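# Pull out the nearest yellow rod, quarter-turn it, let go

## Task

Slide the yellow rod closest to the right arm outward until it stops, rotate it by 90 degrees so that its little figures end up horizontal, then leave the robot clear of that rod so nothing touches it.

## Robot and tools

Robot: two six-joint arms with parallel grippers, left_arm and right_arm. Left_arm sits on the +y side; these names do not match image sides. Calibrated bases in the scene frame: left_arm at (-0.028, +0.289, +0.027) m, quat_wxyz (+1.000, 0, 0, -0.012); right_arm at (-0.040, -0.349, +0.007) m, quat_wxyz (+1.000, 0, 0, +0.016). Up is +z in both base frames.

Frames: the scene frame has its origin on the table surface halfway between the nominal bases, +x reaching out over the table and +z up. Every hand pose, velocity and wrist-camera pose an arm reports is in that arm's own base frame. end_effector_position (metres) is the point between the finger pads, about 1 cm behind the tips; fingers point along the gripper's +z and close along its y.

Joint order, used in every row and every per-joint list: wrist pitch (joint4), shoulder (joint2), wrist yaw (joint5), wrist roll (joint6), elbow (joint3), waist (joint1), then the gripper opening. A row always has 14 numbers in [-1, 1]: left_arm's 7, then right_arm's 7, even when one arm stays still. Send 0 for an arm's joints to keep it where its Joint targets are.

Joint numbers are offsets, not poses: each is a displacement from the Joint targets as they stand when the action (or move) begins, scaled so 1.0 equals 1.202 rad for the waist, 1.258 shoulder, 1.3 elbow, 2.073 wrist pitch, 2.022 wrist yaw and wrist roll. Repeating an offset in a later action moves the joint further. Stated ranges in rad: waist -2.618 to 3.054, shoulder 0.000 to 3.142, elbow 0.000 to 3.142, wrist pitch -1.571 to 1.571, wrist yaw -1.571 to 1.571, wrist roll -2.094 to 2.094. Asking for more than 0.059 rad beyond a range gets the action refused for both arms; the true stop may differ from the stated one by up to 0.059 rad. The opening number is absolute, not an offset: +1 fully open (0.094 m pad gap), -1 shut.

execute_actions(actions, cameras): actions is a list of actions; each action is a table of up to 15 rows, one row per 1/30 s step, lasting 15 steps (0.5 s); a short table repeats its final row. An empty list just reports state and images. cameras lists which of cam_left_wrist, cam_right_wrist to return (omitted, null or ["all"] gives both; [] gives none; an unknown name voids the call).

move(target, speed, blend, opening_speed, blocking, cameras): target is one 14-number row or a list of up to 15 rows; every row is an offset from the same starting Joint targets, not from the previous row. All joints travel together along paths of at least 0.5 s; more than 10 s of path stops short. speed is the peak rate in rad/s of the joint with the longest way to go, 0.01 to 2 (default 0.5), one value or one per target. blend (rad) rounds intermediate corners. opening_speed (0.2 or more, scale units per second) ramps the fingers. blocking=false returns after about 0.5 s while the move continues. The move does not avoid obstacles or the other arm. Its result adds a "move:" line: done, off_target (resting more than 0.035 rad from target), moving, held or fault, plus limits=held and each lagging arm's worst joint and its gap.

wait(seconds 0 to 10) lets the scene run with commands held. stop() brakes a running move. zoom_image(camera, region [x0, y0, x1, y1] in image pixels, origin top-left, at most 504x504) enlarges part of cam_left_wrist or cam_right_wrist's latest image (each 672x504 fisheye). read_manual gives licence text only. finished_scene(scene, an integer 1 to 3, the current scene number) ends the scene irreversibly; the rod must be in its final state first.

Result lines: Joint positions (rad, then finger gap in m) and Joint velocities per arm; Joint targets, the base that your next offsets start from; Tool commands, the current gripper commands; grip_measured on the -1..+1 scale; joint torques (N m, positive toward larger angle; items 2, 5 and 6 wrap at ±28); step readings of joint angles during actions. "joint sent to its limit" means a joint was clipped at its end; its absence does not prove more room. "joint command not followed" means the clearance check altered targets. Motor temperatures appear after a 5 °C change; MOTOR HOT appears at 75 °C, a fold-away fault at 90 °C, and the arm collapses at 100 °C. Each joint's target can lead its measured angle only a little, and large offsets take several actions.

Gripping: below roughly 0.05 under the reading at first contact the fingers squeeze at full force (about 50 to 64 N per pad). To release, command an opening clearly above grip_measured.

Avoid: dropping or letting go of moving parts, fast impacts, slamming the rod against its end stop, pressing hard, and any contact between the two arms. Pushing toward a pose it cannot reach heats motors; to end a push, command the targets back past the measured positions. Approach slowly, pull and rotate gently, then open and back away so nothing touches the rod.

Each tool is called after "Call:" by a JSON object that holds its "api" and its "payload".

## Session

Call:
{"api": "execute_actions", "payload": {"actions": []}}

Call:
{"api": "zoom_image", "payload": {"camera": "cam_left_wrist", "region": [420, 110, 640, 310]}}

Call:
{"api": "zoom_image", "payload": {"camera": "cam_right_wrist", "region": [120, 70, 480, 250]}}

Scene clock: 0.00 s.
left_arm: end_effector_position=(+0.4127, +0.0165, +0.1264) grip_measured=+1.000 end_effector_quat_wxyz=(+0.618, -0.002, +0.786, +0.007) | right_arm: end_effector_position=(+0.3903, -0.0463, +0.1052) grip_measured=+1.000 end_effector_quat_wxyz=(+0.587, +0.098, +0.798, -0.097)
Joint names: [wrist pitch, shoulder, wrist yaw, wrist roll, elbow, waist]
Joint positions: left_arm=[0.901 1.55 0.039 0.018 0.411 0.054 0.094] | right_arm=[0.871 1.537 0.276 0.046 0.357 0.003 0.094]
Joint velocities: within noise
Joint torques (N m): no reading
Heat: left arm: 39 °C; right arm: 38 °C.
Joint targets: left_arm=[0.890 1.548 0.039 0.020 0.413 0.054] | right_arm=[0.861 1.535 0.277 0.048 0.359 0.003]
Tool commands: left_gripper/opening=+1.0 right_gripper/opening=+1.0
camera_calibration:
cam_left_wrist: T_world_to_cam=[[-0.0177715, -0.985886, 0.166469, -0.00802584], [-0.580773, -0.125349, -0.804357, 0.379017], [0.813871, -0.110976, -0.570349, -0.140832], [0, 0, 0, 1]] pos_world=[0.334599, 0.0239679, 0.225878]
cam_right_wrist: T_world_to_cam=[[-0.258995, -0.939858, 0.222685, 0.0248201], [-0.669392, 0.00845401, -0.742861, 0.372449], [0.696301, -0.341461, -0.631323, -0.10339], [0, 0, 0, 1]] pos_world=[0.327733, -0.0151249, 0.205878]

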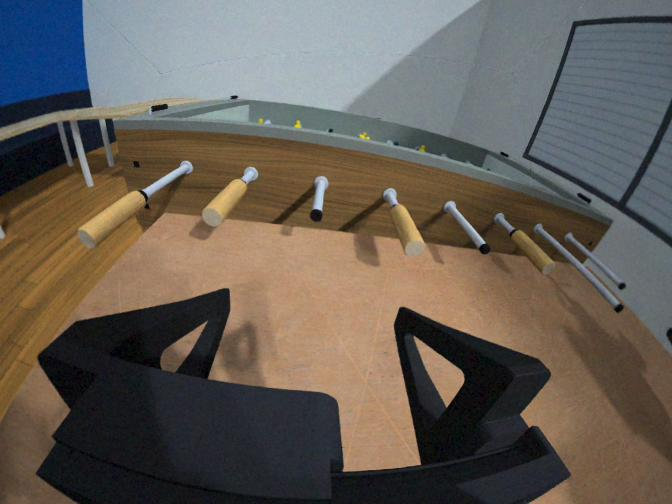

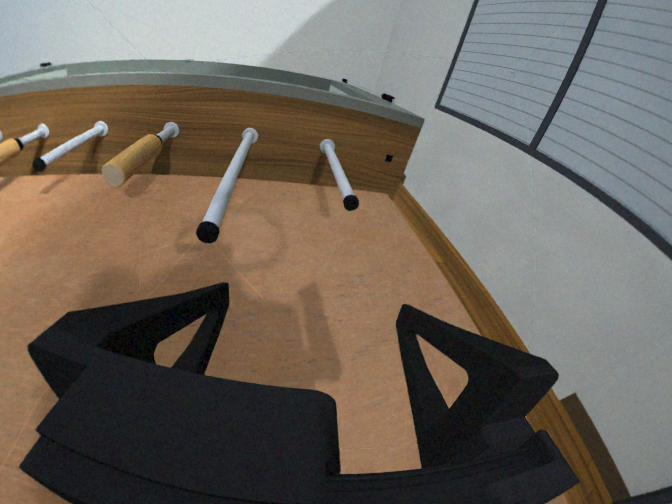

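Scaled by 2.291 from the camera's 672x504 image, which has a finer 960x720 frame.

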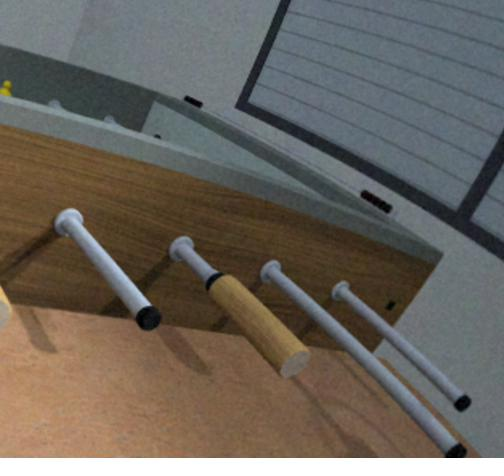

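Scaled by 1.400 from the camera's 672x504 image, which has a finer 960x720 frame.

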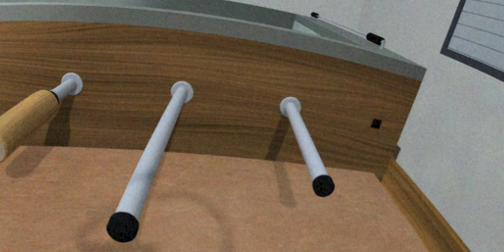

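Call:
{"api": "move", "payload": {"target": [[0,0,0,0,0,0,1,0.0429,0.0676,0.1103,-0.2463,0.07,0.2055,0.45],[0,0,0,0,0,0,1,-0.0777,0.7321,0.3066,-0.4466,0.8608,0.4384,0.45]], "speed": 0.7, "blend": 0.1, "cameras": ["cam_right_wrist"]}}

Scene clock: 49.83 s.
left_arm: end_effector_position=(+0.4127, +0.0165, +0.1264) grip_measured=+1.000 end_effector_quat_wxyz=(+0.618, -0.002, +0.786, +0.007) | right_arm: end_effector_position=(+0.5720, +0.1761, +0.0708) grip_measured=+0.452 end_effector_quat_wxyz=(+0.485, -0.258, +0.719, -0.425)
Joint positions: left_arm=[0.901 1.55 0.039 0.018 0.411 0.054 0.094] | right_arm=[0.716 2.434 0.886 -0.853 1.449 0.53 0.068]
Joint torques (N m): left_arm=[1.86 -6.8 -0.01 0.01 5.6 -0.01] | right_arm=[1.38 -10.36 0.27 -0.05 7.94 0.09]
Joint targets: left_arm=[0.890 1.548 0.039 0.020 0.413 0.054] | right_arm=[0.700 2.456 0.897 -0.855 1.478 0.530]
move: done
camera_calibration:
cam_right_wrist: T_world_to_cam=[[-0.0152193, -0.339742, 0.940396, -0.00738689], [-0.730038, -0.638886, -0.242629, 0.579948], [0.683237, -0.690217, -0.238301, -0.134576], [0, 0, 0, 1]]
Images, in order: cam_right_wrist.

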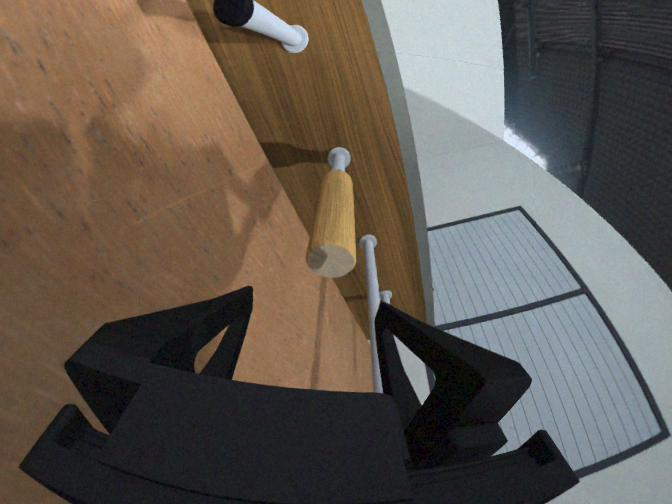

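Call:
{"api": "move", "payload": {"target": [0,0,0,0,0,0,1,-0.1090,0.1733,-0.0430,-0.0163,0.3423,-0.0774,0.45], "speed": 0.35, "cameras": ["cam_right_wrist"]}}

Scene clock: 71.17 s.
left_arm: end_effector_position=(+0.4127, +0.0165, +0.1264) grip_measured=+1.000 end_effector_quat_wxyz=(+0.618, -0.002, +0.786, +0.007) | right_arm: end_effector_position=(+0.6500, +0.1651, +0.0732) grip_measured=+0.452 end_effector_quat_wxyz=(+0.477, -0.257, +0.722, -0.431)
Joint positions: left_arm=[0.901 1.55 0.039 0.018 0.411 0.054 0.094] | right_arm=[0.491 2.643 0.818 -0.887 1.895 0.442 0.068]
Joint torques (N m): left_arm=[1.86 -6.74 0.01 0.01 5.64 -0.03] | right_arm=[1.45 -11.55 0.14 0 8.69 -0.42]
Joint targets: left_arm=[0.890 1.548 0.039 0.020 0.413 0.054] | right_arm=[0.474 2.674 0.810 -0.888 1.923 0.437]
move: done
camera_calibration:
cam_right_wrist: T_world_to_cam=[[-0.0102122, -0.330703, 0.94368, -0.0170787], [-0.742335, -0.629778, -0.228732, 0.63595], [0.669951, -0.702863, -0.239061, -0.184108], [0, 0, 0, 1]]
Images, in order: cam_right_wrist.

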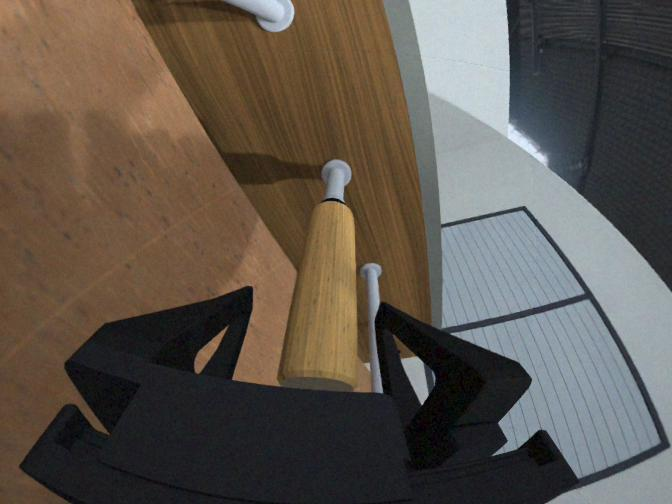

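Call:
{"api": "move", "payload": {"target": [[0,0,0,0,0,0,1,-0.0072,-0.0119,0,0,0,-0.004,0.45],[0,0,0,0,0,0,1,-0.0072,-0.0119,0,0,0,-0.004,-0.65]], "speed": 0.3, "opening_speed": 0.9, "cameras": ["cam_right_wrist"]}}

Scene clock: 83.60 s.
left_arm: end_effector_position=(+0.4127, +0.0165, +0.1264) grip_measured=+1.000 end_effector_quat_wxyz=(+0.618, -0.002, +0.786, +0.007) | right_arm: end_effector_position=(+0.6505, +0.1626, +0.0745) grip_measured=-0.312 end_effector_quat_wxyz=(+0.474, -0.254, +0.723, -0.434)
Joint positions: left_arm=[0.901 1.55 0.039 0.018 0.411 0.054 0.094] | right_arm=[0.482 2.643 0.826 -0.887 1.902 0.44 0.032]
Joint torques (N m): left_arm=[1.86 -6.74 -0.01 0.02 5.61 -0.02] | right_arm=[1.35 -12.68 0 0 8.16 -0.64]
Joint targets: left_arm=[0.890 1.548 0.039 0.020 0.413 0.054] | right_arm=[0.459 2.659 0.810 -0.888 1.923 0.432]
move: done
camera_calibration:
cam_right_wrist: T_world_to_cam=[[-0.0123876, -0.327504, 0.944769, -0.0183984], [-0.749104, -0.622811, -0.22572, 0.638079], [0.662337, -0.710526, -0.237619, -0.179822], [0, 0, 0, 1]]
Images, in order: cam_right_wrist.

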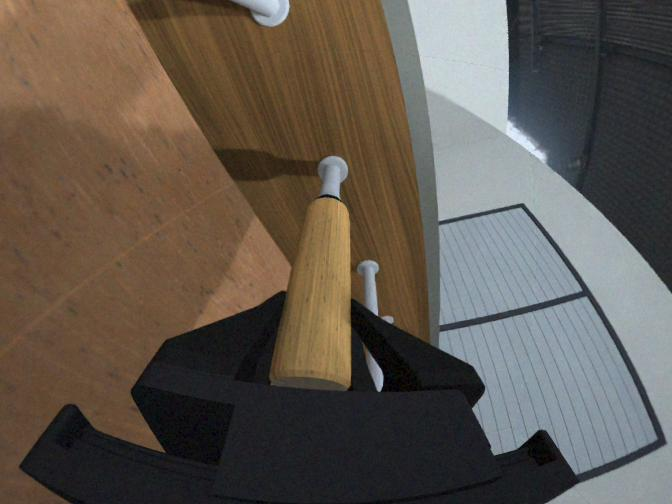

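Call:
{"api": "move", "payload": {"target": [[0,0,0,0,0,0,1,-0.0863,-0.0803,-0.0841,0.2928,-0.0469,-0.0241,-0.65],[0,0,0,0,0,0,1,-0.0772,-0.1407,-0.1988,0.5331,-0.1238,-0.0674,-0.65],[0,0,0,0,0,0,1,0.0053,-0.1661,-0.3131,0.7681,-0.2154,-0.1156,-0.65]], "speed": 0.7, "blend": 0.1, "cameras": ["cam_right_wrist"]}}

Scene clock: 126.90 s.
left_arm: end_effector_position=(+0.4127, +0.0165, +0.1264) grip_measured=+1.000 end_effector_quat_wxyz=(+0.618, -0.002, +0.786, +0.007) | right_arm: end_effector_position=(+0.6548, +0.1668, +0.0740) grip_measured=-0.313 end_effector_quat_wxyz=(+0.561, +0.181, +0.783, +0.197)
Joint positions: left_arm=[0.901 1.55 0.039 0.018 0.411 0.054 0.094] | right_arm=[0.503 2.474 0.176 0.62 1.669 0.294 0.032]
Joint torques (N m): left_arm=[1.85 -6.82 -0.01 0.01 5.63 -0.03] | right_arm=[1.4 -15.02 0.09 0.56 4.67 0.01]
Heat: left arm: 39 °C; right arm: 43 °C.
Joint targets: left_arm=[0.890 1.548 0.039 0.020 0.413 0.054] | right_arm=[0.470 2.450 0.177 0.665 1.643 0.293]
move: off_target (right_arm); right_arm: the wrist roll is farthest, 0.045 rad from its target
camera_calibration:
cam_right_wrist: T_world_to_cam=[[-0.0543406, -0.936909, -0.345324, 0.208095], [-0.663795, 0.292249, -0.688453, 0.46956], [0.745938, 0.191814, -0.637796, -0.355423], [0, 0, 0, 1]]
Images, in order: cam_right_wrist.

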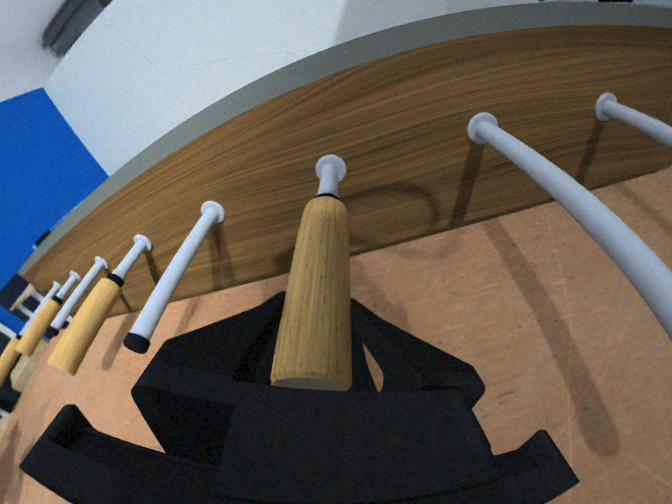

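Call:
{"api": "move", "payload": {"target": [[0,0,0,0,0,0,1,0.0603,-0.1161,0.0218,0.0099,-0.2231,0.0383,-0.65],[0,0,0,0,0,0,1,0.1216,-0.2345,0.0504,0.0198,-0.4392,0.0890,-0.65],[0,0,0,0,0,0,1,0.1553,-0.3068,0.0742,0.0272,-0.5662,0.1314,-0.65],[0,0,0,0,0,0,1,0.1828,-0.3760,0.1024,0.0386,-0.6831,0.1822,-0.65]], "speed": [0.45, 0.45, 0.35, 0.13], "blend": 0.04, "cameras": ["cam_right_wrist"]}}

Scene clock: 159.73 s.
left_arm: end_effector_position=(+0.4127, +0.0165, +0.1264) grip_measured=+1.000 end_effector_quat_wxyz=(+0.618, -0.002, +0.786, +0.007) | right_arm: end_effector_position=(+0.4797, +0.1787, +0.0692) grip_measured=-0.313 end_effector_quat_wxyz=(+0.554, +0.186, +0.785, +0.203)
Joint positions: left_arm=[0.901 1.55 0.039 0.018 0.411 0.054 0.094] | right_arm=[0.883 2.042 0.333 0.695 0.832 0.469 0.032]
Joint torques (N m): left_arm=[1.87 -6.76 0 0.01 5.6 -0.02] | right_arm=[1.4 -14.04 0.66 0.53 -0.62 3.95]
Joint targets: left_arm=[0.890 1.548 0.039 0.020 0.413 0.054] | right_arm=[0.850 1.977 0.384 0.743 0.755 0.512]
move: off_target (right_arm); right_arm: the elbow is farthest, 0.077 rad from its target
camera_calibration:
cam_right_wrist: T_world_to_cam=[[-0.0566525, -0.931066, -0.360426, 0.209174], [-0.673404, 0.30216, -0.674704, 0.348415], [0.7371, 0.204489, -0.644102, -0.227671], [0, 0, 0, 1]]
Images, in order: cam_right_wrist.

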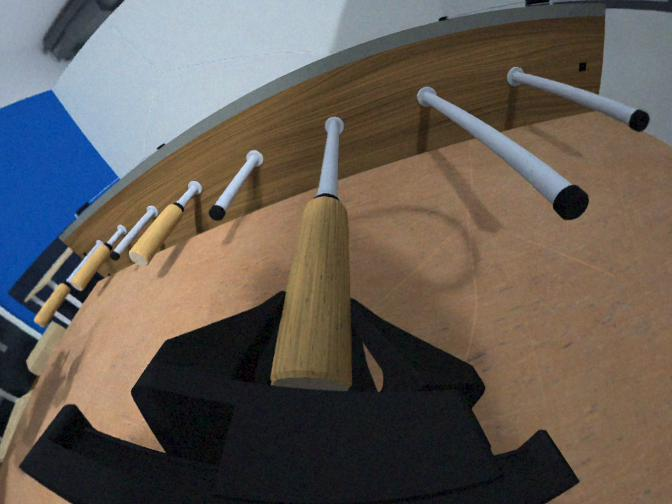

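Call:
{"api": "move", "payload": {"target": [[0,0,0,0,0,0,1,0.0048,0.0183,-0.0094,-0.004,0.0269,-0.0183,-0.65],[0,0,0,0,0,0,1,0.0048,0.0183,-0.0094,-0.004,0.0269,-0.0183,0.5],[0,0,0,0,0,0,1,0.0338,-0.1105,0.0598,0.001,-0.1654,0.1065,0.5]], "speed": [0.3, 0.3, 0.4], "opening_speed": 1.0}}

Scene clock: 181.60 s.
left_arm: end_effector_position=(+0.4127, +0.0165, +0.1264) grip_measured=+1.000 end_effector_quat_wxyz=(+0.618, -0.002, +0.786, +0.007) | right_arm: end_effector_position=(+0.3947, +0.1869, +0.0677) grip_measured=+0.498 end_effector_quat_wxyz=(+0.549, +0.179, +0.794, +0.189)
Joint positions: left_arm=[0.901 1.55 0.039 0.018 0.411 0.054 0.094] | right_arm=[0.921 1.856 0.492 0.739 0.555 0.634 0.07]
Joint torques (N m): left_arm=[1.86 -6.78 -0.01 0.01 5.61 -0.05] | right_arm=[1.6 -8.08 0.29 0.07 3.32 0.62]
Joint targets: left_arm=[0.890 1.548 0.039 0.020 0.413 0.054] | right_arm=[0.920 1.838 0.505 0.745 0.540 0.640]
move: done; target 2's new numbers were sent with right_arm's elbow 0.049 rad from that target
camera_calibration:
cam_left_wrist: T_world_to_cam=[[-0.0177715, -0.985886, 0.166469, -0.00802584], [-0.580773, -0.125349, -0.804357, 0.379017], [0.813871, -0.110976, -0.570349, -0.140832], [0, 0, 0, 1]]
cam_right_wrist: T_world_to_cam=[[-0.0616052, -0.942501, -0.328476, 0.213458], [-0.688063, 0.278507, -0.670078, 0.297603], [0.723032, 0.184732, -0.665657, -0.157047], [0, 0, 0, 1]]

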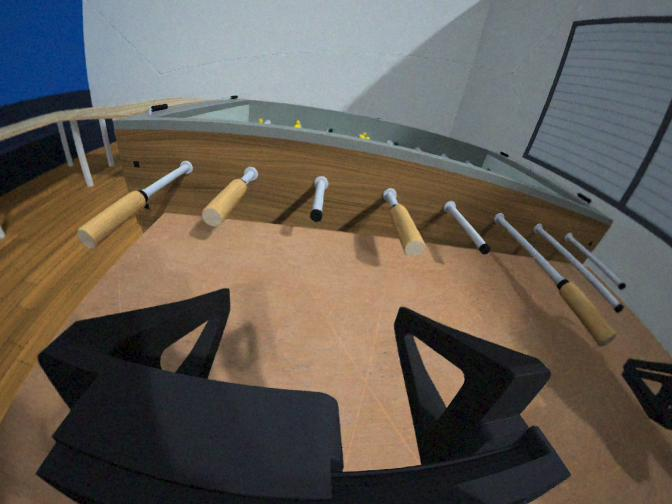

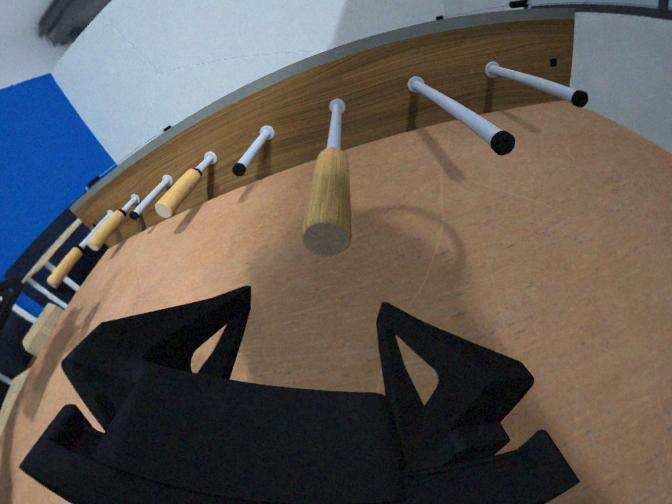

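Call:
{"api": "finished_scene", "payload": {"scene": 3}}

The scene is finished: the task was done.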